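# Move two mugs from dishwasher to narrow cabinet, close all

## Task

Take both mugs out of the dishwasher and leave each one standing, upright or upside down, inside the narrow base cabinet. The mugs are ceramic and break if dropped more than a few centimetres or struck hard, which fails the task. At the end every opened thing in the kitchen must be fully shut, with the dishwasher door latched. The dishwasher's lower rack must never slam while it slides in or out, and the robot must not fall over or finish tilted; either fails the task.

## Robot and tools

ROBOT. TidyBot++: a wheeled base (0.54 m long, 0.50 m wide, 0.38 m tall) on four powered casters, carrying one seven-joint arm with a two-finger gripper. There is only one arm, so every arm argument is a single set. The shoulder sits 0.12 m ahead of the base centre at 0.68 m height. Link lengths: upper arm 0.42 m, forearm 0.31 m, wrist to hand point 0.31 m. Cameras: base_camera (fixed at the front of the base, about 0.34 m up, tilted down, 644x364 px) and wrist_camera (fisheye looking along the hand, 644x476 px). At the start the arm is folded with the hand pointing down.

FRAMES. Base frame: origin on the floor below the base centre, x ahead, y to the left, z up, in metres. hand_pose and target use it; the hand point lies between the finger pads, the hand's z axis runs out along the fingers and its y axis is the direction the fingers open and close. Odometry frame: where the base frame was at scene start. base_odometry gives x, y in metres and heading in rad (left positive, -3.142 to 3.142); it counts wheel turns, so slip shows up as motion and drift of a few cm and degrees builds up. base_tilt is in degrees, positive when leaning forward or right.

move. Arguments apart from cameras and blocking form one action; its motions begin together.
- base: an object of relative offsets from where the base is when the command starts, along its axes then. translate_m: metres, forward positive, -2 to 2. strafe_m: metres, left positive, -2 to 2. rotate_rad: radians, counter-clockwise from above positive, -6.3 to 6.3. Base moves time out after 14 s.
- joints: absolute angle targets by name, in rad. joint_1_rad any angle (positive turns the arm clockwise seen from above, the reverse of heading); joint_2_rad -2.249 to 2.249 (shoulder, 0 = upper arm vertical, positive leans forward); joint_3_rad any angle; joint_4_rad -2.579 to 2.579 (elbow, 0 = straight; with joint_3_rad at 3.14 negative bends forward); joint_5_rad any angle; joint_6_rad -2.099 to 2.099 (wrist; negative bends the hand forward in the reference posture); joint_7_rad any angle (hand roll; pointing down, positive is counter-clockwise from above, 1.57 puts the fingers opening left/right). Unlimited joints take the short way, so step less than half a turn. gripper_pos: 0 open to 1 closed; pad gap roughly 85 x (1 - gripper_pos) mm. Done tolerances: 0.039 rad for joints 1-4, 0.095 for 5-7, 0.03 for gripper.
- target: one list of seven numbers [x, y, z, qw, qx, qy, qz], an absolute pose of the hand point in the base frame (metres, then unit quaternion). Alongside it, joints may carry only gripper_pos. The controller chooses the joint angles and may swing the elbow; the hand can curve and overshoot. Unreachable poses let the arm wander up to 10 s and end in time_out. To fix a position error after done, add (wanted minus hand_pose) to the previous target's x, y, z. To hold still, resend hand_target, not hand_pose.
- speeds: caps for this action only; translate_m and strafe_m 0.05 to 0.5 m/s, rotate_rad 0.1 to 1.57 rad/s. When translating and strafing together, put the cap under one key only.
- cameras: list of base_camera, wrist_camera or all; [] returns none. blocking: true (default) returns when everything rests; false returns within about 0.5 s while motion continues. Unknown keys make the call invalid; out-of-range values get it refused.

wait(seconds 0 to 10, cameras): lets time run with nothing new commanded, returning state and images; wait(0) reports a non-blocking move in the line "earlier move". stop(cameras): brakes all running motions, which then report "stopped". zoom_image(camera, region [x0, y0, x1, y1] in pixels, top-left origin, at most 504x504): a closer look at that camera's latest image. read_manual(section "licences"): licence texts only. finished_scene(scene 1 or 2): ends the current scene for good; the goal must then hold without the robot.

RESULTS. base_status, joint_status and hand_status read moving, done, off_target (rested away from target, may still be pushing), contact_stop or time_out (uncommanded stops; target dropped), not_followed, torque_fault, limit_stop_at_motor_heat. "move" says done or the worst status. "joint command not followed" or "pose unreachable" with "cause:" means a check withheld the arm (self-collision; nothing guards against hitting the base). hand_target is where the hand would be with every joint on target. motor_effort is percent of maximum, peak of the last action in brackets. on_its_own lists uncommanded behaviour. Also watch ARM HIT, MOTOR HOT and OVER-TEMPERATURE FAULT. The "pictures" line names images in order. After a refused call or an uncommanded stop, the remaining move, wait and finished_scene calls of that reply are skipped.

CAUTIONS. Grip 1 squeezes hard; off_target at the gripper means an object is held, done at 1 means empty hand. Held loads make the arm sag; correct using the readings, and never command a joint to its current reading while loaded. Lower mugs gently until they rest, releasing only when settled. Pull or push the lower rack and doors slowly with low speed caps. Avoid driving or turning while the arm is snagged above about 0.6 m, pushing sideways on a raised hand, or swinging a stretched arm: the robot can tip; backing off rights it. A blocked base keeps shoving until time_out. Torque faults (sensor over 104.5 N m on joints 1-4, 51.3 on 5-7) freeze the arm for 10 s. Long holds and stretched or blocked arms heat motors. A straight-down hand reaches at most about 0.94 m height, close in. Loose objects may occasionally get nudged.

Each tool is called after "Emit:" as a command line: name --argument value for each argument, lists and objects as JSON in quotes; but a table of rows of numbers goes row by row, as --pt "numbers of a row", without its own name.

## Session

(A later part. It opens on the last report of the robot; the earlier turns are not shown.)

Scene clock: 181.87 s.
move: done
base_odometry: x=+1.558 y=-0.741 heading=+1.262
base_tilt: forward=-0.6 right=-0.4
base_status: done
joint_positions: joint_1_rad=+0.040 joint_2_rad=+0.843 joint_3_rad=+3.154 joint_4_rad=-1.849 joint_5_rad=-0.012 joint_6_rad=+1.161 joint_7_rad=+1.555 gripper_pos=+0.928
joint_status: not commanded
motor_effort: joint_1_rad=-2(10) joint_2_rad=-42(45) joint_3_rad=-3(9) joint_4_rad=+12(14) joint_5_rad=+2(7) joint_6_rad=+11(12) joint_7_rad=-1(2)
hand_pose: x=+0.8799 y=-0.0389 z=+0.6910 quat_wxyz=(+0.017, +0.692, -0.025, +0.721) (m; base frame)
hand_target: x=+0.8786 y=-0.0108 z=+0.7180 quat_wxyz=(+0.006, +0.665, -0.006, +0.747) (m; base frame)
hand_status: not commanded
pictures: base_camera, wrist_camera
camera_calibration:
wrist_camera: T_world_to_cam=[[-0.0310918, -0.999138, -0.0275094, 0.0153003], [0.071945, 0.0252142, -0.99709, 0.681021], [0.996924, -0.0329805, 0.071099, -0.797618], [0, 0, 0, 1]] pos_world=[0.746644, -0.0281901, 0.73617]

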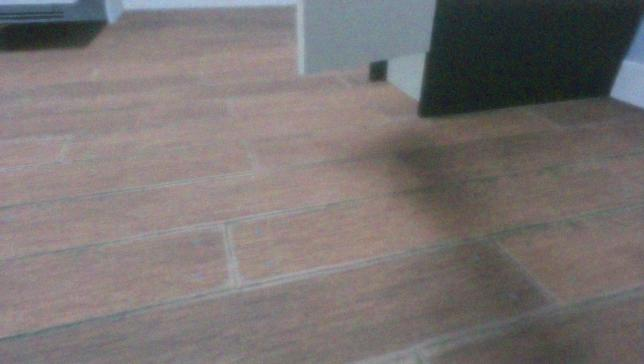

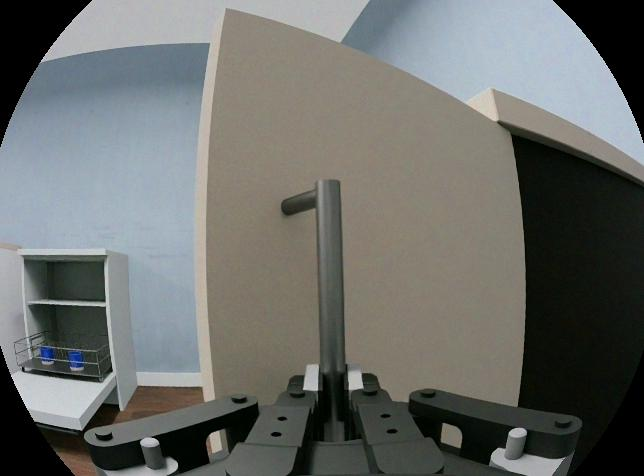

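Emit:
move --joints '{"gripper_pos":0}' --cameras '[]'

Emit:
move --base '{"translate_m":-0.2}' --speeds '{"translate_m":0.15}'

Emit:
move --base '{"strafe_m":0.8}'

Emit:
move --base '{"rotate_rad":-1.262}' --cameras '[]'

Emit:
move --base '{"strafe_m":1.0}'

Scene clock: 193.07 s.
move: done
base_odometry: x=+1.558 y=-0.740 heading=+1.262
base_tilt: forward=-0.6 right=-0.4
base_status: not commanded
joint_positions: joint_1_rad=+0.030 joint_2_rad=+0.840 joint_3_rad=+3.149 joint_4_rad=-1.849 joint_5_rad=-0.012 joint_6_rad=+1.164 joint_7_rad=+1.555 gripper_pos=+0.000
joint_status: all done
motor_effort: joint_1_rad=+1(3) joint_2_rad=-39(44) joint_3_rad=-2(4) joint_4_rad=+12(14) joint_5_rad=+1(3) joint_6_rad=+9(11) joint_7_rad=-1(1)
hand_pose: x=+0.8803 y=-0.0289 z=+0.6939 quat_wxyz=(+0.011, +0.691, -0.021, +0.723) (m; base frame)
hand_target: x=+0.8786 y=-0.0108 z=+0.7180 quat_wxyz=(+0.006, +0.665, -0.006, +0.747) (m; base frame)
hand_status: not commanded
pictures: none
No camera images: "cameras" was empty.

Scene clock: 195.07 s.
move: done
base_odometry: x=+1.498 y=-0.931 heading=+1.262
base_tilt: forward=-0.6 right=-0.4
base_status: done
joint_positions: joint_1_rad=+0.030 joint_2_rad=+0.839 joint_3_rad=+3.149 joint_4_rad=-1.849 joint_5_rad=-0.012 joint_6_rad=+1.164 joint_7_rad=+1.555 gripper_pos=+0.000
joint_status: not commanded
motor_effort: joint_1_rad=+1(2) joint_2_rad=-40(42) joint_3_rad=-2(2) joint_4_rad=+13(14) joint_5_rad=+1(1) joint_6_rad=+9(10) joint_7_rad=-1(1)
hand_pose: x=+0.8803 y=-0.0287 z=+0.6948 quat_wxyz=(+0.011, +0.690, -0.021, +0.723) (m; base frame)
hand_target: x=+0.8786 y=-0.0108 z=+0.7180 quat_wxyz=(+0.006, +0.665, -0.006, +0.747) (m; base frame)
hand_status: not commanded
pictures: base_camera, wrist_camera
camera_calibration:
wrist_camera: T_world_to_cam=[[-0.0175589, -0.999364, -0.0310385, 0.0160631], [0.078401, 0.0295716, -0.996483, 0.678485], [0.996767, -0.0199306, 0.0778319, -0.802037], [0, 0, 0, 1]] pos_world=[0.746532, -0.0199961, 0.739021]

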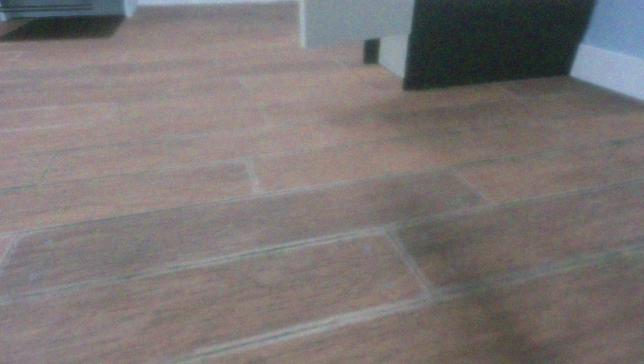

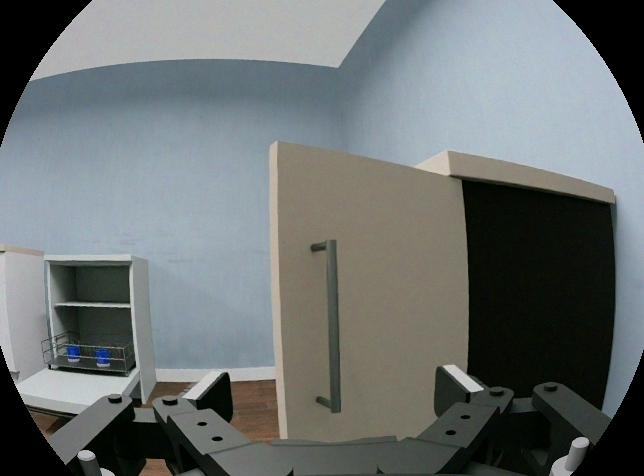

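Scene clock: 198.00 s.
move: done
base_odometry: x=+0.735 y=-0.688 heading=+1.262
base_tilt: forward=-0.6 right=-0.4
base_status: done
joint_positions: joint_1_rad=+0.017 joint_2_rad=+0.839 joint_3_rad=+3.145 joint_4_rad=-1.849 joint_5_rad=-0.012 joint_6_rad=+1.164 joint_7_rad=+1.555 gripper_pos=+0.000
joint_status: not commanded
motor_effort: joint_1_rad=+1(4) joint_2_rad=-41(41) joint_3_rad=-1(3) joint_4_rad=+13(13) joint_5_rad=+1(1) joint_6_rad=+9(10) joint_7_rad=-1(1)
hand_pose: x=+0.8806 y=-0.0162 z=+0.6948 quat_wxyz=(+0.004, +0.690, -0.017, +0.723) (m; base frame)
hand_target: x=+0.8786 y=-0.0108 z=+0.7180 quat_wxyz=(+0.006, +0.665, -0.006, +0.747) (m; base frame)
hand_status: not commanded
pictures: base_camera, wrist_camera
camera_calibration:
wrist_camera: T_world_to_cam=[[-0.00108218, -0.999401, -0.0345899, 0.0164977], [0.078046, 0.0344, -0.996356, 0.678496], [0.996949, -0.00377784, 0.077962, -0.802166], [0, 0, 0, 1]] pos_world=[0.746782, -0.00988294, 0.739133]

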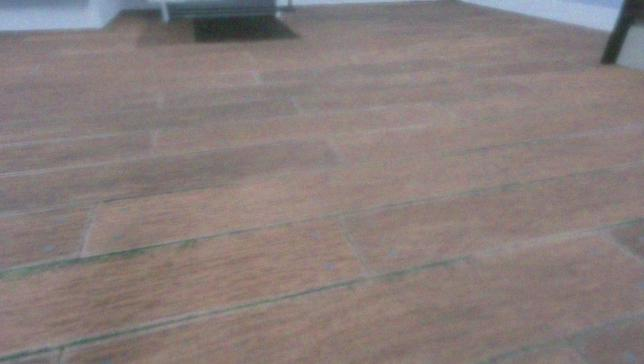

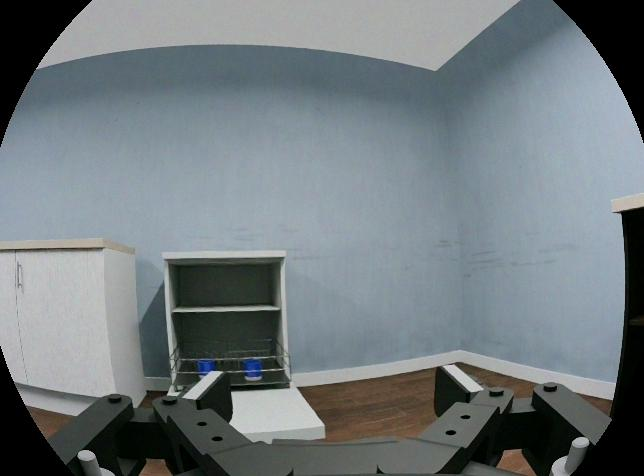

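Scene clock: 200.43 s.
move: done
base_odometry: x=+0.735 y=-0.688 heading=+0.000
base_tilt: forward=-0.6 right=-0.4
base_status: done
joint_positions: joint_1_rad=+0.025 joint_2_rad=+0.839 joint_3_rad=+3.147 joint_4_rad=-1.849 joint_5_rad=-0.012 joint_6_rad=+1.164 joint_7_rad=+1.555 gripper_pos=+0.000
joint_status: not commanded
motor_effort: joint_1_rad=+1(6) joint_2_rad=-40(42) joint_3_rad=-1(5) joint_4_rad=+13(13) joint_5_rad=+0(2) joint_6_rad=+9(10) joint_7_rad=-1(1)
hand_pose: x=+0.8804 y=-0.0240 z=+0.6949 quat_wxyz=(+0.008, +0.690, -0.020, +0.723) (m; base frame)
hand_target: x=+0.8786 y=-0.0108 z=+0.7180 quat_wxyz=(+0.006, +0.665, -0.006, +0.747) (m; base frame)
hand_status: not commanded
pictures: none
No camera images: "cameras" was empty.

Scene clock: 203.83 s.
move: done
base_odometry: x=+0.735 y=+0.312 heading=+0.000
base_tilt: forward=-0.6 right=-0.4
base_status: done
joint_positions: joint_1_rad=+0.016 joint_2_rad=+0.839 joint_3_rad=+3.145 joint_4_rad=-1.849 joint_5_rad=-0.012 joint_6_rad=+1.164 joint_7_rad=+1.555 gripper_pos=+0.000
joint_status: not commanded
motor_effort: joint_1_rad=+1(4) joint_2_rad=-40(41) joint_3_rad=-1(3) joint_4_rad=+13(13) joint_5_rad=+0(1) joint_6_rad=+8(10) joint_7_rad=-1(1)
hand_pose: x=+0.8806 y=-0.0162 z=+0.6949 quat_wxyz=(+0.004, +0.690, -0.017, +0.723) (m; base frame)
hand_target: x=+0.8786 y=-0.0108 z=+0.7180 quat_wxyz=(+0.006, +0.665, -0.006, +0.747) (m; base frame)
hand_status: not commanded
pictures: base_camera, wrist_camera
camera_calibration:
wrist_camera: T_world_to_cam=[[-0.00108211, -0.999401, -0.0345907, 0.0164982], [0.078046, 0.0344008, -0.996356, 0.678496], [0.996949, -0.00377784, 0.0779621, -0.802166], [0, 0, 0, 1]] pos_world=[0.746782, -0.00988294, 0.739133]

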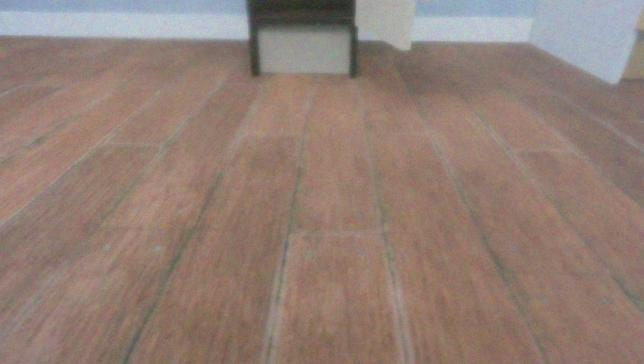

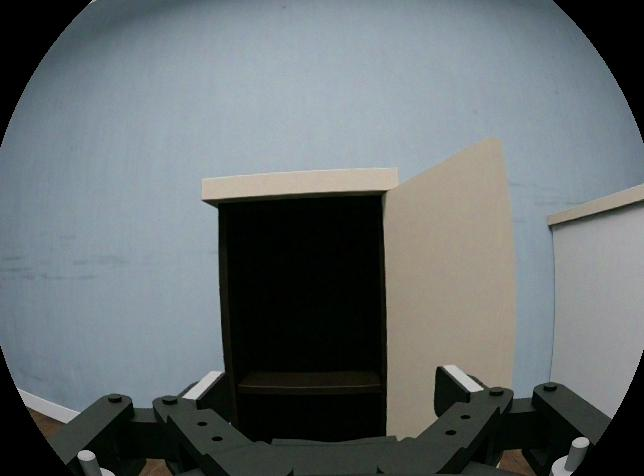

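Emit:
move --base '{"rotate_rad":1.57}' --cameras '[]'

Emit:
move --base '{"strafe_m":-0.29,"translate_m":0.2}' --joints '{"joint_1_rad":0.0,"joint_2_rad":0.499,"joint_3_rad":3.1416,"joint_4_rad":-1.903,"joint_5_rad":0.02,"joint_6_rad":0.1,"joint_7_rad":1.57}'

Scene clock: 228.57 s.
move: done
base_odometry: x=+0.735 y=+0.312 heading=+1.570
base_tilt: forward=-0.6 right=-0.4
base_status: done
joint_positions: joint_1_rad=+0.007 joint_2_rad=+0.839 joint_3_rad=+3.136 joint_4_rad=-1.849 joint_5_rad=-0.012 joint_6_rad=+1.164 joint_7_rad=+1.555 gripper_pos=+0.000
joint_status: not commanded
motor_effort: joint_1_rad=+1(8) joint_2_rad=-40(42) joint_3_rad=-2(5) joint_4_rad=+13(13) joint_5_rad=+1(2) joint_6_rad=+8(10) joint_7_rad=-1(1)
hand_pose: x=+0.8807 y=-0.0044 z=+0.6949 quat_wxyz=(-0.004, +0.690, -0.014, +0.723) (m; base frame)
hand_target: x=+0.8786 y=-0.0108 z=+0.7180 quat_wxyz=(+0.006, +0.665, -0.006, +0.747) (m; base frame)
hand_status: not commanded
pictures: none
No camera images: "cameras" was empty.

Scene clock: 230.63 s.
move: done
base_odometry: x=+1.025 y=+0.512 heading=+1.570
base_tilt: forward=-0.6 right=-0.3
base_status: done
joint_positions: joint_1_rad=+0.008 joint_2_rad=+0.510 joint_3_rad=+3.143 joint_4_rad=-1.881 joint_5_rad=-0.012 joint_6_rad=+0.182 joint_7_rad=+1.555 gripper_pos=+0.000
joint_status: all done
motor_effort: joint_1_rad=+1(4) joint_2_rad=-34(42) joint_3_rad=+0(4) joint_4_rad=+15(16) joint_5_rad=+1(1) joint_6_rad=+7(10) joint_7_rad=-1(2)
hand_pose: x=+0.7889 y=-0.0057 z=+0.6339 quat_wxyz=(-0.003, +0.893, -0.017, +0.450) (m; base frame)
hand_target: x=+0.7639 y=+0.0020 z=+0.6111 quat_wxyz=(+0.003, +0.913, +0.009, +0.408) (m; base frame)
hand_status: not commanded
pictures: base_camera, wrist_camera
camera_calibration:
wrist_camera: T_world_to_cam=[[-0.0162319, -0.998631, -0.0497186, 0.0464046], [-0.569284, 0.0501088, -0.820612, 1.02395], [0.82198, 0.0149839, -0.569319, -0.157471], [0, 0, 0, 1]] pos_world=[0.71311, -0.00260826, 0.752921]

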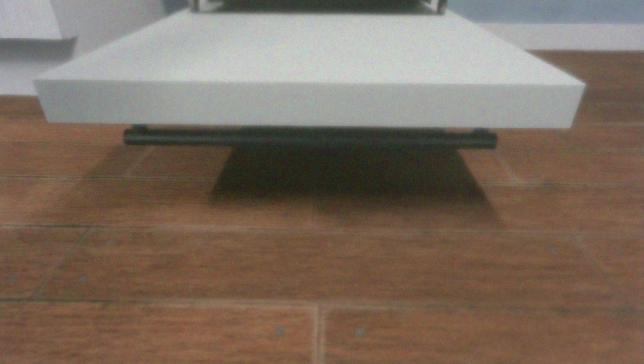

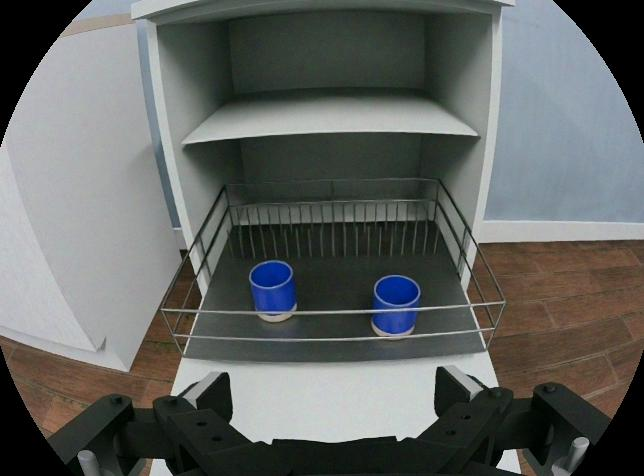

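Emit:
zoom_image --camera "wrist_camera" --region '[150, 160, 520, 370]'

Scaled by 1.362.

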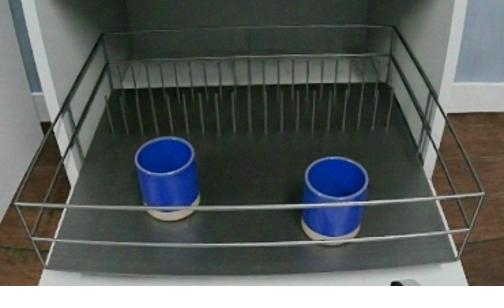

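Emit:
move --base '{"translate_m":0.2}' --speeds '{"translate_m":0.2}'

Emit:
zoom_image --camera "wrist_camera" --region '[100, 200, 540, 420]'

Scene clock: 258.20 s.
move: done
base_odometry: x=+1.026 y=+0.712 heading=+1.570
base_tilt: forward=-0.6 right=-0.4
base_status: done
joint_positions: joint_1_rad=+0.008 joint_2_rad=+0.505 joint_3_rad=+3.143 joint_4_rad=-1.885 joint_5_rad=-0.012 joint_6_rad=+0.178 joint_7_rad=+1.555 gripper_pos=+0.000
joint_status: not commanded
motor_effort: joint_1_rad=+1(2) joint_2_rad=-34(36) joint_3_rad=-2(2) joint_4_rad=+15(17) joint_5_rad=+0(1) joint_6_rad=+7(8) joint_7_rad=-1(1)
hand_pose: x=+0.7868 y=-0.0056 z=+0.6342 quat_wxyz=(-0.003, +0.894, -0.017, +0.448) (m; base frame)
hand_target: x=+0.7639 y=+0.0020 z=+0.6111 quat_wxyz=(+0.003, +0.913, +0.009, +0.408) (m; base frame)
hand_status: not commanded
pictures: base_camera, wrist_camera
camera_calibration:
wrist_camera: T_world_to_cam=[[-0.016389, -0.998625, -0.0497999, 0.0465802], [-0.572287, 0.0502102, -0.818515, 1.02401], [0.819889, 0.0150853, -0.572323, -0.151964], [0, 0, 0, 1]] pos_world=[0.711385, -0.00260725, 0.753514]

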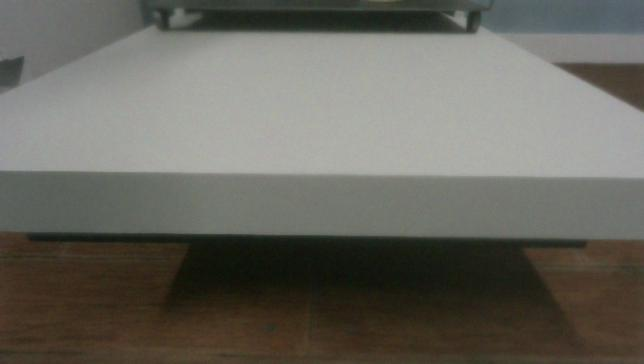

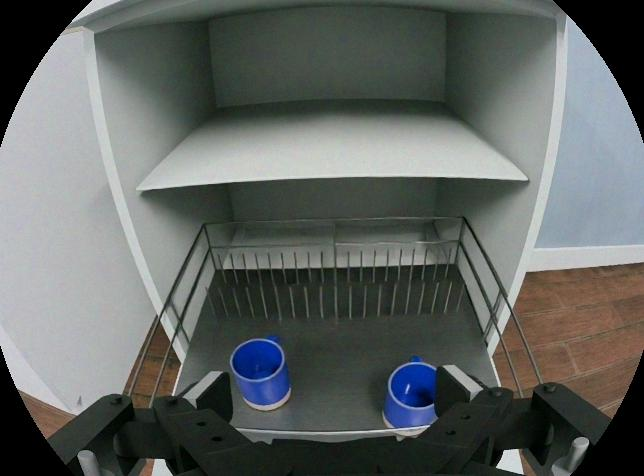

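Scaled by 1.145.

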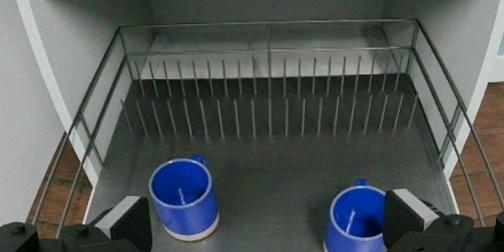

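Emit:
move --joints '{"joint_1_rad":0.0,"joint_2_rad":1.14,"joint_3_rad":3.1416,"joint_4_rad":-0.653,"joint_5_rad":0.0,"joint_6_rad":-1.134,"joint_7_rad":1.57}' --cameras '[]'

Emit:
move --base '{"strafe_m":-0.074,"translate_m":0.11}' --speeds '{"translate_m":0.15}'

Scene clock: 342.47 s.
move: done
base_odometry: x=+1.026 y=+0.712 heading=+1.570
base_tilt: forward=-0.6 right=-0.4
base_status: not commanded
joint_positions: joint_1_rad=+0.008 joint_2_rad=+1.125 joint_3_rad=+3.143 joint_4_rad=-0.673 joint_5_rad=-0.012 joint_6_rad=-1.053 joint_7_rad=+1.555 gripper_pos=+0.000
joint_status: all done
motor_effort: joint_1_rad=+1(2) joint_2_rad=-51(53) joint_3_rad=-2(3) joint_4_rad=+17(19) joint_5_rad=+1(1) joint_6_rad=+2(8) joint_7_rad=-1(2)
hand_pose: x=+0.8944 y=-0.0024 z=+0.4943 quat_wxyz=(-0.005, +0.989, -0.014, +0.145) (m; base frame)
hand_target: x=+0.8742 y=+0.0014 z=+0.4841 quat_wxyz=(+0.000, +0.994, +0.000, +0.107) (m; base frame)
hand_status: not commanded
pictures: none
No camera images: "cameras" was empty.

Scene clock: 344.00 s.
move: done
base_odometry: x=+1.100 y=+0.822 heading=+1.570
base_tilt: forward=-0.6 right=-0.4
base_status: done
joint_positions: joint_1_rad=+0.004 joint_2_rad=+1.127 joint_3_rad=+3.143 joint_4_rad=-0.669 joint_5_rad=-0.012 joint_6_rad=-1.058 joint_7_rad=+1.555 gripper_pos=+0.000
joint_status: not commanded
motor_effort: joint_1_rad=+1(3) joint_2_rad=-51(52) joint_3_rad=-2(3) joint_4_rad=+18(18) joint_5_rad=+0(1) joint_6_rad=+3(4) joint_7_rad=-1(1)
hand_pose: x=+0.8936 y=+0.0004 z=+0.4935 quat_wxyz=(-0.006, +0.990, -0.012, +0.143) (m; base frame)
hand_target: x=+0.8742 y=+0.0014 z=+0.4841 quat_wxyz=(+0.000, +0.994, +0.000, +0.107) (m; base frame)
hand_status: not commanded
pictures: base_camera, wrist_camera
camera_calibration:
wrist_camera: T_world_to_cam=[[-0.0316791, -0.998476, -0.0451916, 0.0586824], [-0.949173, 0.0442195, -0.311634, 1.05625], [0.313157, 0.0330223, -0.949127, 0.318558], [0, 0, 0, 1]] pos_world=[0.904665, 0.00136641, 0.634168]

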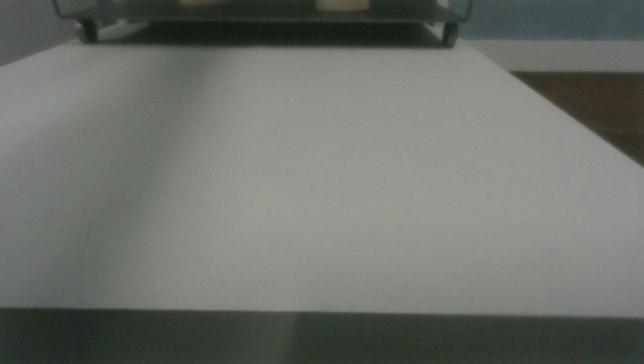

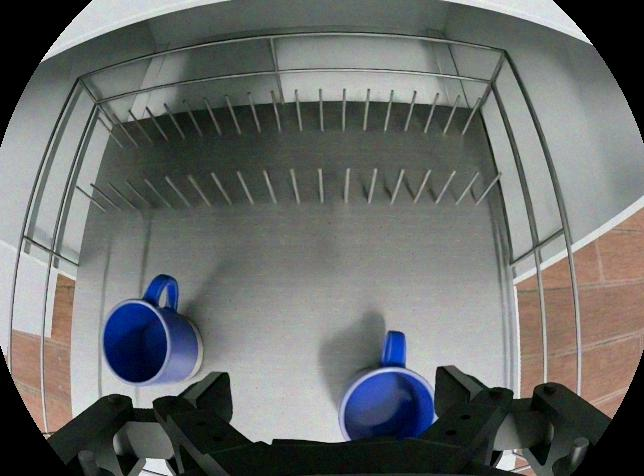

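Emit:
move --base '{"strafe_m":-0.004}' --joints '{"joint_2_rad":1.299,"joint_4_rad":-0.568,"joint_6_rad":-1.191,"gripper_pos":0.4}'

Scene clock: 367.97 s.
move: done
base_odometry: x=+1.104 y=+0.822 heading=+1.570
base_tilt: forward=-0.6 right=-0.4
base_status: done
joint_positions: joint_1_rad=+0.004 joint_2_rad=+1.299 joint_3_rad=+3.143 joint_4_rad=-0.584 joint_5_rad=-0.012 joint_6_rad=-1.113 joint_7_rad=+1.555 gripper_pos=+0.400
joint_status: all done
motor_effort: joint_1_rad=+1(4) joint_2_rad=-52(57) joint_3_rad=-1(2) joint_4_rad=+16(19) joint_5_rad=+1(1) joint_6_rad=+2(5) joint_7_rad=+0(1)
hand_pose: x=+0.8689 y=+0.0012 z=+0.3901 quat_wxyz=(-0.005, +0.997, -0.012, +0.073) (m; base frame)
hand_target: x=+0.8510 y=+0.0014 z=+0.3928 quat_wxyz=(+0.000, +0.999, +0.000, +0.042) (m; base frame)
hand_status: not commanded
pictures: base_camera, wrist_camera
camera_calibration:
wrist_camera: T_world_to_cam=[[-0.036324, -0.998492, -0.0411548, 0.056564], [-0.983572, 0.0430073, -0.175317, 0.977229], [0.176823, 0.0341105, -0.983651, 0.360113], [0, 0, 0, 1]] pos_world=[0.899554, 0.00216711, 0.527878]

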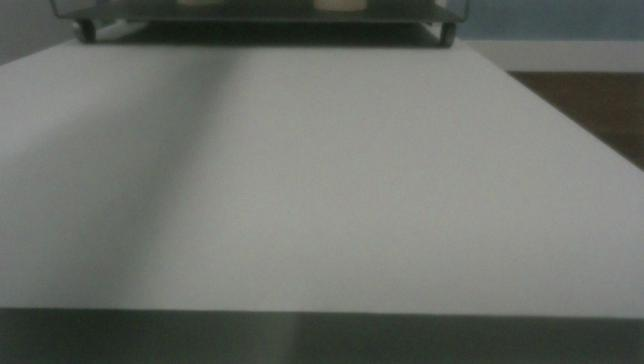

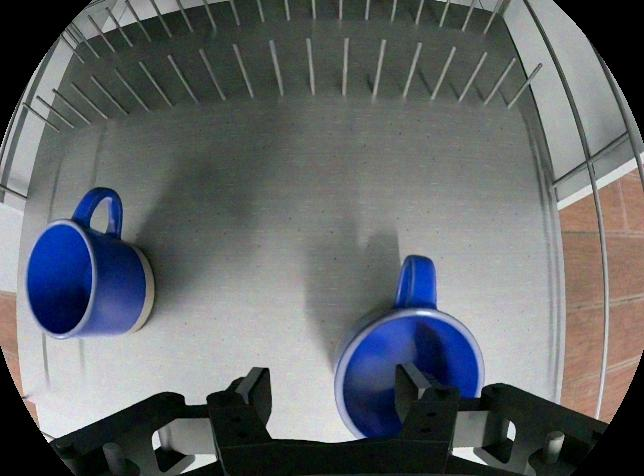

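Emit:
move --base '{"strafe_m":-0.004}' --joints '{"joint_2_rad":1.43,"joint_4_rad":-0.562,"joint_6_rad":-1.067}'

Scene clock: 385.43 s.
move: done
base_odometry: x=+1.108 y=+0.822 heading=+1.570
base_tilt: forward=-0.6 right=-0.4
base_status: done
joint_positions: joint_1_rad=+0.004 joint_2_rad=+1.396 joint_3_rad=+3.146 joint_4_rad=-0.565 joint_5_rad=-0.007 joint_6_rad=-1.110 joint_7_rad=+1.555 gripper_pos=+0.400
joint_status: all done
motor_effort: joint_1_rad=+1(4) joint_2_rad=-45(55) joint_3_rad=-1(7) joint_4_rad=+13(17) joint_5_rad=+0(6) joint_6_rad=+2(3) joint_7_rad=-1(1)
hand_pose: x=+0.8463 y=-0.0015 z=+0.3249 quat_wxyz=(-0.001, +0.999, -0.011, +0.036) (m; base frame)
hand_target: x=+0.8482 y=+0.0014 z=+0.3021 quat_wxyz=(+0.000, +0.999, +0.000, +0.041) (m; base frame)
hand_status: not commanded
pictures: base_camera, wrist_camera
camera_calibration:
wrist_camera: T_world_to_cam=[[-0.0378976, -0.998797, -0.0311216, 0.0483573], [-0.993999, 0.0408771, -0.101466, 0.928528], [0.102616, 0.0270896, -0.994352, 0.366372], [0, 0, 0, 1]] pos_world=[0.887193, 0.000418761, 0.460022]

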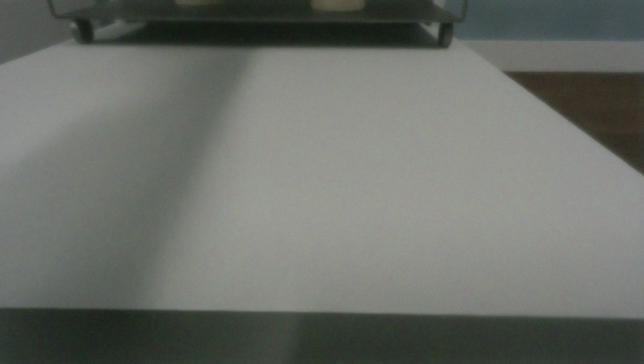

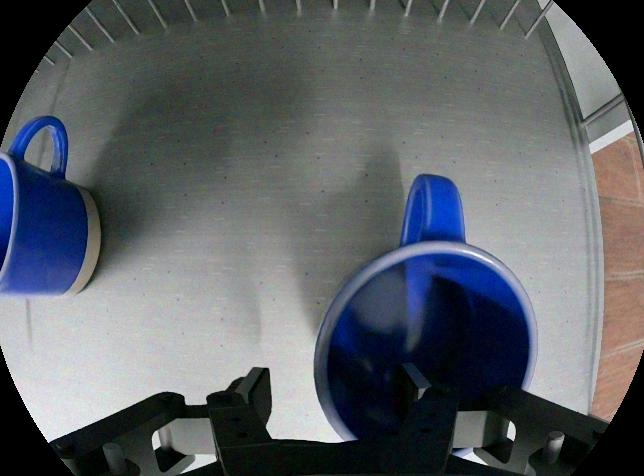

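Emit:
move --joints '{"joint_2_rad":1.35,"joint_4_rad":-0.562,"joint_6_rad":-1.16}' --cameras '[]'

Emit:
move --base '{"translate_m":0.03}' --joints '{"joint_2_rad":1.298,"joint_4_rad":-0.676,"joint_6_rad":-1.13}'

Scene clock: 417.63 s.
move: done
base_odometry: x=+1.108 y=+0.822 heading=+1.570
base_tilt: forward=-0.6 right=-0.4
base_status: not commanded
joint_positions: joint_1_rad=+0.004 joint_2_rad=+1.353 joint_3_rad=+3.146 joint_4_rad=-0.565 joint_5_rad=-0.007 joint_6_rad=-1.115 joint_7_rad=+1.555 gripper_pos=+0.400
joint_status: all done
motor_effort: joint_1_rad=+2(2) joint_2_rad=-52(54) joint_3_rad=-2(3) joint_4_rad=+16(17) joint_5_rad=+1(1) joint_6_rad=+1(3) joint_7_rad=-1(1)
hand_pose: x=+0.8595 y=-0.0016 z=+0.3566 quat_wxyz=(-0.001, +0.998, -0.011, +0.055) (m; base frame)
hand_target: x=+0.8474 y=+0.0014 z=+0.3582 quat_wxyz=(+0.000, +0.999, +0.000, +0.035) (m; base frame)
hand_status: not commanded
pictures: none
No camera images: "cameras" was empty.

Scene clock: 418.60 s.
move: done
base_odometry: x=+1.108 y=+0.852 heading=+1.570
base_tilt: forward=-0.6 right=-0.4
base_status: done
joint_positions: joint_1_rad=+0.004 joint_2_rad=+1.307 joint_3_rad=+3.146 joint_4_rad=-0.654 joint_5_rad=-0.007 joint_6_rad=-1.115 joint_7_rad=+1.555 gripper_pos=+0.400
joint_status: all done
motor_effort: joint_1_rad=+1(3) joint_2_rad=-51(54) joint_3_rad=-1(2) joint_4_rad=+16(18) joint_5_rad=+1(1) joint_6_rad=+0(2) joint_7_rad=-1(1)
hand_pose: x=+0.8365 y=-0.0015 z=+0.3613 quat_wxyz=(-0.001, +0.999, -0.012, +0.033) (m; base frame)
hand_target: x=+0.8250 y=+0.0014 z=+0.3607 quat_wxyz=(+0.000, +1.000, +0.000, +0.019) (m; base frame)
hand_status: not commanded
pictures: base_camera, wrist_camera
camera_calibration:
wrist_camera: T_world_to_cam=[[-0.0383539, -0.998782, -0.0310505, 0.0495035], [-0.994515, 0.0411792, -0.0961506, 0.921022], [0.0973121, 0.0271924, -0.994882, 0.408037], [0, 0, 0, 1]] pos_world=[0.878162, 0.000420663, 0.496043]

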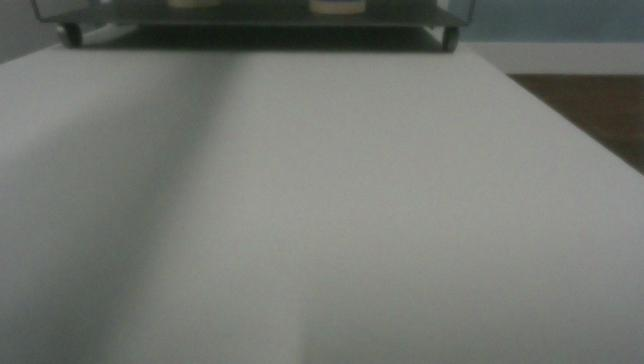

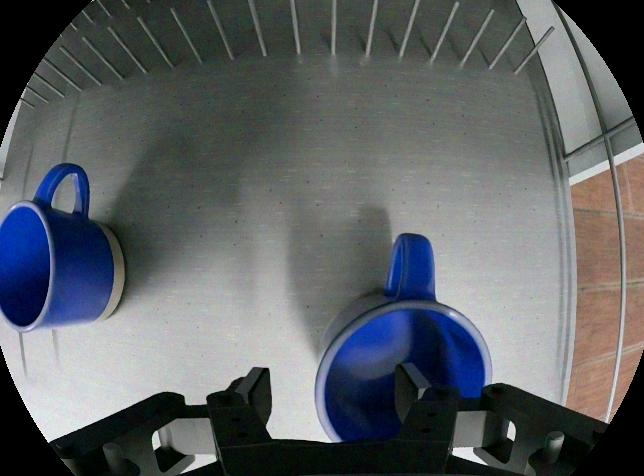

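Emit:
move --joints '{"joint_2_rad":1.41,"joint_4_rad":-0.605,"joint_6_rad":-1.05}'

Scene clock: 426.67 s.
move: done
base_odometry: x=+1.108 y=+0.852 heading=+1.570
base_tilt: forward=-0.6 right=-0.4
base_status: not commanded
joint_positions: joint_1_rad=+0.003 joint_2_rad=+1.405 joint_3_rad=+3.145 joint_4_rad=-0.618 joint_5_rad=-0.007 joint_6_rad=-1.107 joint_7_rad=+1.555 gripper_pos=+0.400
joint_status: all done
motor_effort: joint_1_rad=+1(4) joint_2_rad=-50(54) joint_3_rad=-2(3) joint_4_rad=+14(16) joint_5_rad=+1(2) joint_6_rad=+1(2) joint_7_rad=-1(1)
hand_pose: x=+0.8203 y=-0.0004 z=+0.3024 quat_wxyz=(-0.001, +1.000, -0.011, +0.006) (m; base frame)
hand_target: x=+0.8420 y=+0.0014 z=+0.3037 quat_wxyz=(+0.000, +0.999, +0.000, +0.038) (m; base frame)
hand_status: not commanded
pictures: base_camera, wrist_camera
camera_calibration:
wrist_camera: T_world_to_cam=[[-0.0387347, -0.998804, -0.0298491, 0.048166], [-0.998325, 0.039966, -0.0418239, 0.885906], [0.0429668, 0.0281791, -0.998679, 0.396799], [0, 0, 0, 1]] pos_world=[0.869239, 0.00152081, 0.434764]

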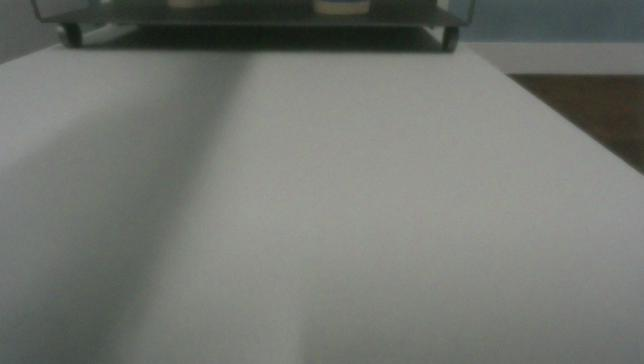

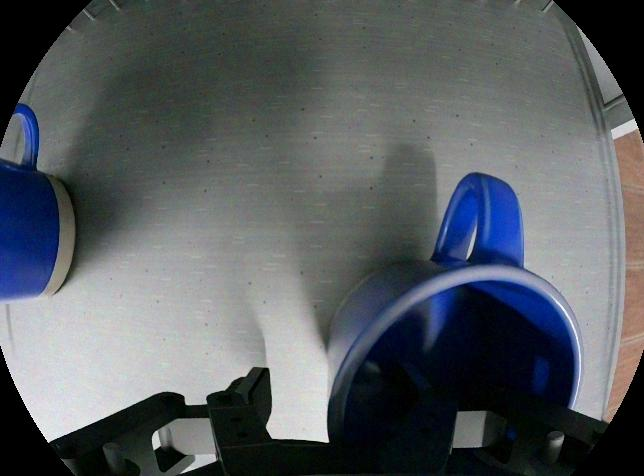

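Emit:
move --joints '{"joint_6_rad":-0.98}'

Scene clock: 432.33 s.
move: done
base_odometry: x=+1.108 y=+0.852 heading=+1.570
base_tilt: forward=-0.6 right=-0.4
base_status: not commanded
joint_positions: joint_1_rad=+0.003 joint_2_rad=+1.405 joint_3_rad=+3.145 joint_4_rad=-0.616 joint_5_rad=-0.007 joint_6_rad=-1.036 joint_7_rad=+1.555 gripper_pos=+0.400
joint_status: all done
motor_effort: joint_1_rad=+1(1) joint_2_rad=-52(52) joint_3_rad=-2(2) joint_4_rad=+15(16) joint_5_rad=+1(1) joint_6_rad=+1(2) joint_7_rad=-1(1)
hand_pose: x=+0.8431 y=-0.0005 z=+0.3039 quat_wxyz=(-0.002, +0.999, -0.011, +0.042) (m; base frame)
hand_target: x=+0.8636 y=+0.0014 z=+0.3061 quat_wxyz=(+0.000, +0.997, +0.000, +0.073) (m; base frame)
hand_status: not commanded
pictures: base_camera, wrist_camera
camera_calibration:
wrist_camera: T_world_to_cam=[[-0.036735, -0.998809, -0.0321039, 0.0479399], [-0.992672, 0.0401725, -0.113967, 0.925929], [0.115121, 0.0276821, -0.992966, 0.334767], [0, 0, 0, 1]] pos_world=[0.882366, 0.00141895, 0.439476]

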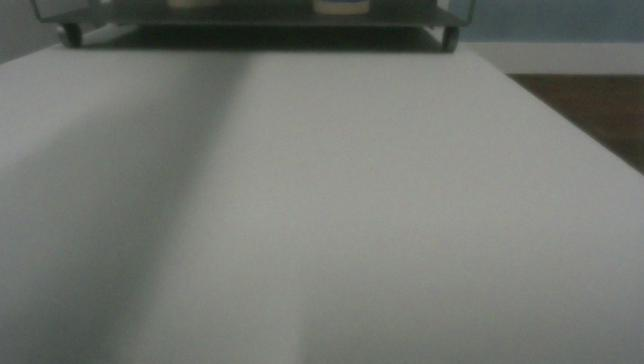

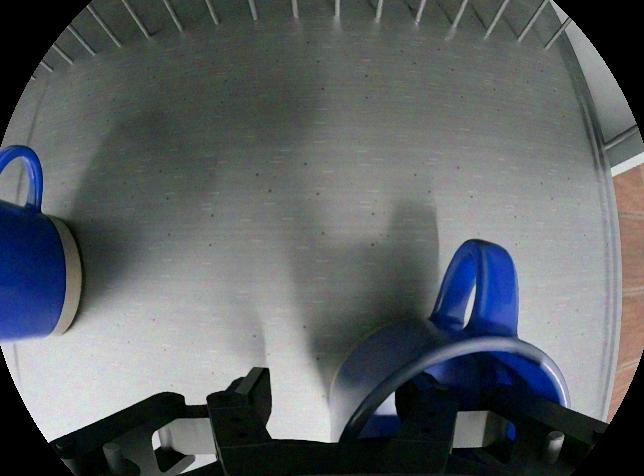

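Emit:
move --base '{"strafe_m":-0.004}' --joints '{"gripper_pos":0.85}'

Emit:
move --joints '{"gripper_pos":0.97}'

Scene clock: 439.53 s.
move: done
base_odometry: x=+1.112 y=+0.852 heading=+1.570
base_tilt: forward=-0.6 right=-0.4
base_status: done
joint_positions: joint_1_rad=+0.003 joint_2_rad=+1.405 joint_3_rad=+3.145 joint_4_rad=-0.616 joint_5_rad=-0.007 joint_6_rad=-1.036 joint_7_rad=+1.555 gripper_pos=+0.850
joint_status: all done
motor_effort: joint_1_rad=+1(4) joint_2_rad=-52(52) joint_3_rad=-3(3) joint_4_rad=+16(16) joint_5_rad=+0(1) joint_6_rad=+1(2) joint_7_rad=-1(1)
hand_pose: x=+0.8431 y=-0.0004 z=+0.3039 quat_wxyz=(-0.002, +0.999, -0.011, +0.042) (m; base frame)
hand_target: x=+0.8636 y=+0.0014 z=+0.3061 quat_wxyz=(+0.000, +0.997, +0.000, +0.073) (m; base frame)
hand_status: not commanded
pictures: base_camera, wrist_camera
camera_calibration:
wrist_camera: T_world_to_cam=[[-0.0365371, -0.998817, -0.0320791, 0.0478533], [-0.992679, 0.039973, -0.113972, 0.925933], [0.11512, 0.02768, -0.992966, 0.334765], [0, 0, 0, 1]] pos_world=[0.882365, 0.00151806, 0.439476]

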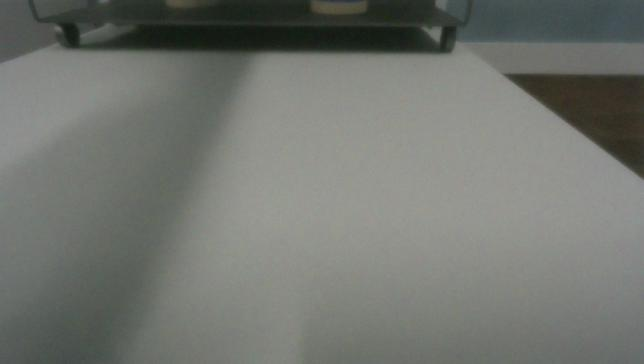

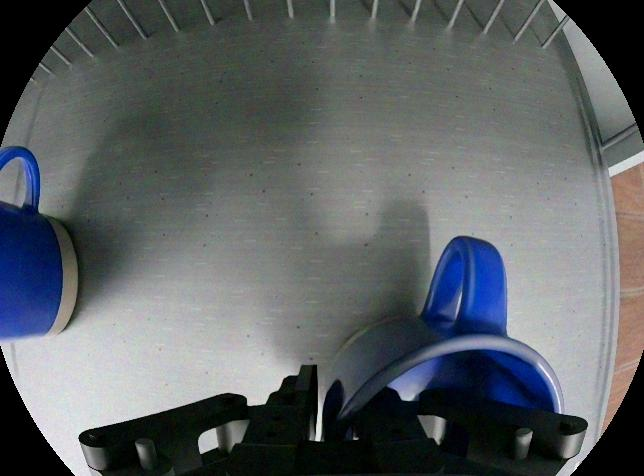

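Scene clock: 440.07 s.
move: done
base_odometry: x=+1.112 y=+0.852 heading=+1.570
base_tilt: forward=-0.6 right=-0.4
base_status: not commanded
joint_positions: joint_1_rad=+0.003 joint_2_rad=+1.405 joint_3_rad=+3.145 joint_4_rad=-0.616 joint_5_rad=-0.007 joint_6_rad=-1.036 joint_7_rad=+1.555 gripper_pos=+0.948
joint_status: all done
motor_effort: joint_1_rad=+1(2) joint_2_rad=-51(52) joint_3_rad=-3(3) joint_4_rad=+16(17) joint_5_rad=+1(1) joint_6_rad=+4(4) joint_7_rad=-1(1)
hand_pose: x=+0.8433 y=-0.0004 z=+0.3043 quat_wxyz=(-0.002, +0.999, -0.011, +0.042) (m; base frame)
hand_target: x=+0.8636 y=+0.0014 z=+0.3061 quat_wxyz=(+0.000, +0.997, +0.000, +0.073) (m; base frame)
hand_status: not commanded
pictures: base_camera, wrist_camera
camera_calibration:
wrist_camera: T_world_to_cam=[[-0.0365149, -0.998817, -0.0321052, 0.047865], [-0.992599, 0.0399736, -0.114674, 0.926331], [0.115822, 0.0276803, -0.992884, 0.334592], [0, 0, 0, 1]] pos_world=[0.882469, 0.00151807, 0.439974]

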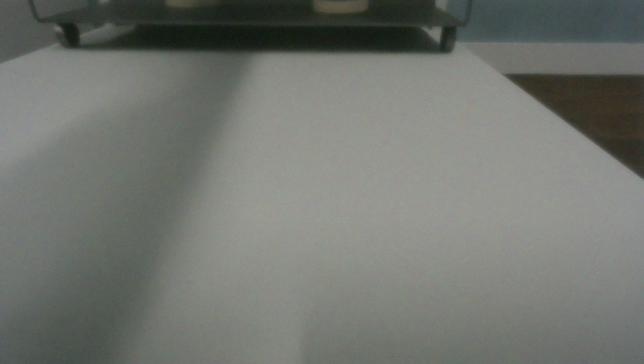

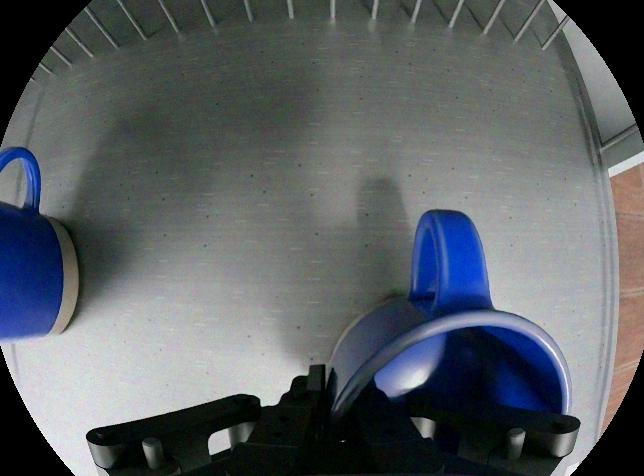

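Emit:
move --joints '{"gripper_pos":1.0,"joint_2_rad":1.1825,"joint_4_rad":-0.54,"joint_6_rad":-1.35}'

Scene clock: 457.50 s.
move: off_target
base_odometry: x=+1.112 y=+0.852 heading=+1.570
base_tilt: forward=-0.6 right=-0.4
base_status: not commanded
joint_positions: joint_1_rad=+0.003 joint_2_rad=+1.201 joint_3_rad=+3.145 joint_4_rad=-0.551 joint_5_rad=-0.007 joint_6_rad=-1.273 joint_7_rad=+1.555 gripper_pos=+0.951
joint_status: gripper_pos off_target (ended at +0.951, target +1.000); the others done
motor_effort: joint_1_rad=+2(2) joint_2_rad=-55(62) joint_3_rad=-1(3) joint_4_rad=+18(21) joint_5_rad=+1(1) joint_6_rad=+1(4) joint_7_rad=-1(2)
hand_pose: x=+0.8566 y=-0.0001 z=+0.4679 quat_wxyz=(-0.002, +0.998, -0.011, +0.058) (m; base frame)
hand_target: x=+0.8407 y=+0.0014 z=+0.4831 quat_wxyz=(+0.000, +0.999, +0.000, +0.035) (m; base frame)
hand_status: not commanded
pictures: base_camera, wrist_camera
camera_calibration:
wrist_camera: T_world_to_cam=[[-0.0345686, -0.998827, -0.0338987, 0.0530305], [-0.988541, 0.0391604, -0.145787, 0.969327], [0.146943, 0.0284706, -0.988735, 0.466807], [0, 0, 0, 1]] pos_world=[0.891458, 0.00171887, 0.604662]

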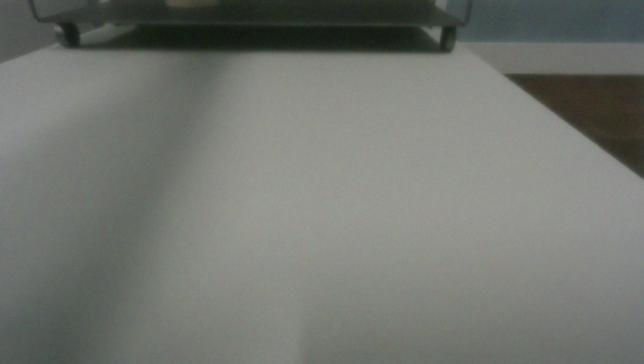

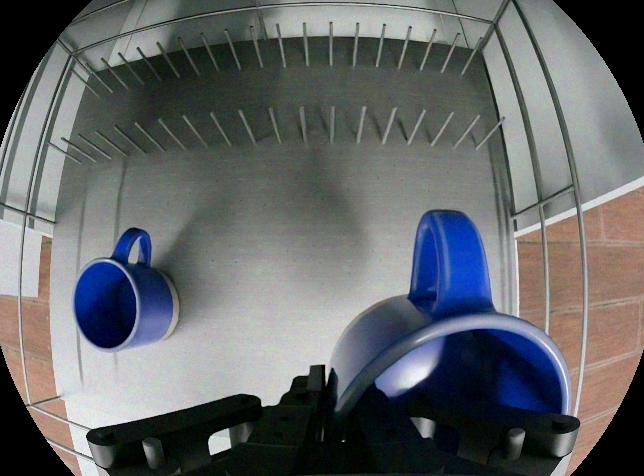

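Emit:
move --base '{"translate_m":-0.20}' --speeds '{"translate_m":0.15}' --cameras '[]'

Emit:
move --joints '{"joint_2_rad":0.955,"joint_4_rad":-1.15,"joint_6_rad":-0.85}'

Scene clock: 471.83 s.
move: done
base_odometry: x=+1.112 y=+0.652 heading=+1.570
base_tilt: forward=-0.6 right=-0.4
base_status: done
joint_positions: joint_1_rad=+0.002 joint_2_rad=+1.201 joint_3_rad=+3.145 joint_4_rad=-0.551 joint_5_rad=-0.007 joint_6_rad=-1.279 joint_7_rad=+1.555 gripper_pos=+0.951
joint_status: not commanded
motor_effort: joint_1_rad=+1(3) joint_2_rad=-55(56) joint_3_rad=-1(2) joint_4_rad=+18(19) joint_5_rad=+1(1) joint_6_rad=+1(3) joint_7_rad=-1(1)
hand_pose: x=+0.8548 y=+0.0001 z=+0.4677 quat_wxyz=(-0.002, +0.998, -0.010, +0.055) (m; base frame)
hand_target: x=+0.8407 y=+0.0014 z=+0.4831 quat_wxyz=(+0.000, +0.999, +0.000, +0.035) (m; base frame)
hand_status: not commanded
pictures: none
No camera images: "cameras" was empty.

Scene clock: 474.00 s.
move: done
base_odometry: x=+1.112 y=+0.652 heading=+1.570
base_tilt: forward=-0.6 right=-0.4
base_status: not commanded
joint_positions: joint_1_rad=+0.002 joint_2_rad=+0.983 joint_3_rad=+3.145 joint_4_rad=-1.134 joint_5_rad=-0.007 joint_6_rad=-0.931 joint_7_rad=+1.555 gripper_pos=+0.951
joint_status: all done
motor_effort: joint_1_rad=+1(2) joint_2_rad=-49(55) joint_3_rad=-1(2) joint_4_rad=+15(19) joint_5_rad=+1(1) joint_6_rad=+1(2) joint_7_rad=-1(1)
hand_pose: x=+0.7667 y=-0.0003 z=+0.4417 quat_wxyz=(-0.002, +0.999, -0.012, +0.046) (m; base frame)
hand_target: x=+0.7908 y=+0.0014 z=+0.4589 quat_wxyz=(+0.000, +0.996, +0.000, +0.093) (m; base frame)
hand_status: not commanded
pictures: base_camera, wrist_camera
camera_calibration:
wrist_camera: T_world_to_cam=[[-0.0379263, -0.998747, -0.0326367, 0.0508964], [-0.991539, 0.04167, -0.12294, 0.868869], [0.124146, 0.0276978, -0.991877, 0.473005], [0, 0, 0, 1]] pos_world=[0.804725, 0.00152563, 0.577644]

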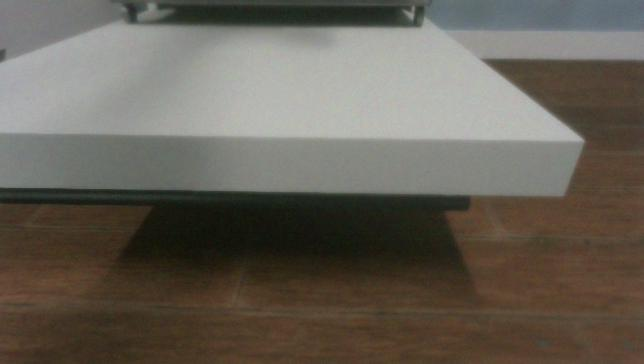

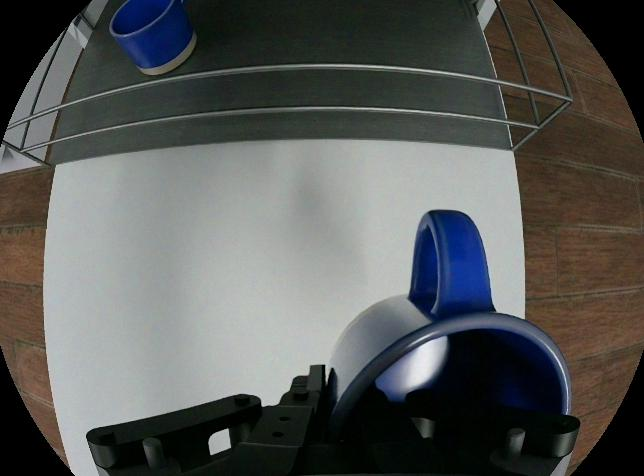

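Emit:
move --joints '{"joint_2_rad":1.21,"joint_4_rad":-1.145,"joint_6_rad":-0.6}'

Scene clock: 481.10 s.
move: done
base_odometry: x=+1.112 y=+0.652 heading=+1.570
base_tilt: forward=-0.6 right=-0.4
base_status: not commanded
joint_positions: joint_1_rad=+0.002 joint_2_rad=+1.225 joint_3_rad=+3.145 joint_4_rad=-1.142 joint_5_rad=-0.007 joint_6_rad=-0.680 joint_7_rad=+1.555 gripper_pos=+0.951
joint_status: all done
motor_effort: joint_1_rad=+1(2) joint_2_rad=-50(55) joint_3_rad=-1(2) joint_4_rad=+13(17) joint_5_rad=+1(1) joint_6_rad=+2(3) joint_7_rad=+0(1)
hand_pose: x=+0.7641 y=-0.0008 z=+0.2898 quat_wxyz=(-0.001, +0.999, -0.012, +0.047) (m; base frame)
hand_target: x=+0.7930 y=+0.0014 z=+0.3024 quat_wxyz=(+0.000, +0.996, +0.000, +0.093) (m; base frame)
hand_status: not commanded
pictures: base_camera, wrist_camera
camera_calibration:
wrist_camera: T_world_to_cam=[[-0.0383744, -0.998774, -0.0312555, 0.0452976], [-0.991308, 0.0419892, -0.124679, 0.847996], [0.125839, 0.0261994, -0.991705, 0.321254], [0, 0, 0, 1]] pos_world=[0.801937, 0.0012187, 0.425733]

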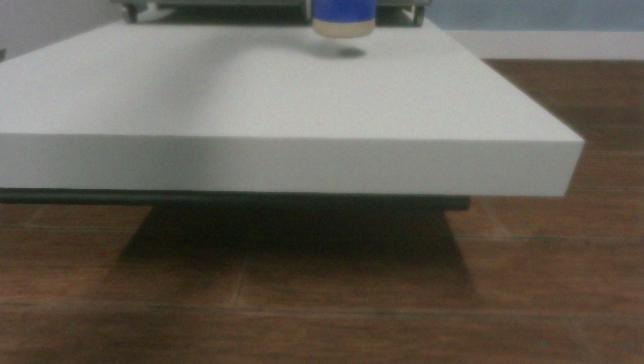

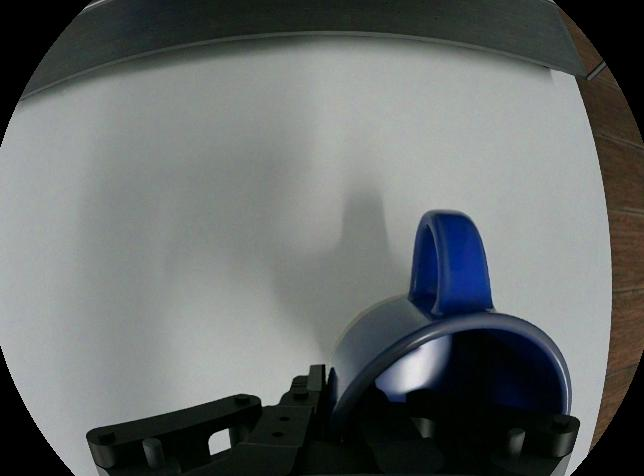

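Emit:
zoom_image --camera "base_camera" --region '[240, 0, 440, 110]'

Scaled by 2.520.

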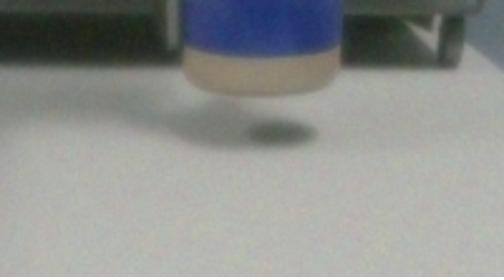

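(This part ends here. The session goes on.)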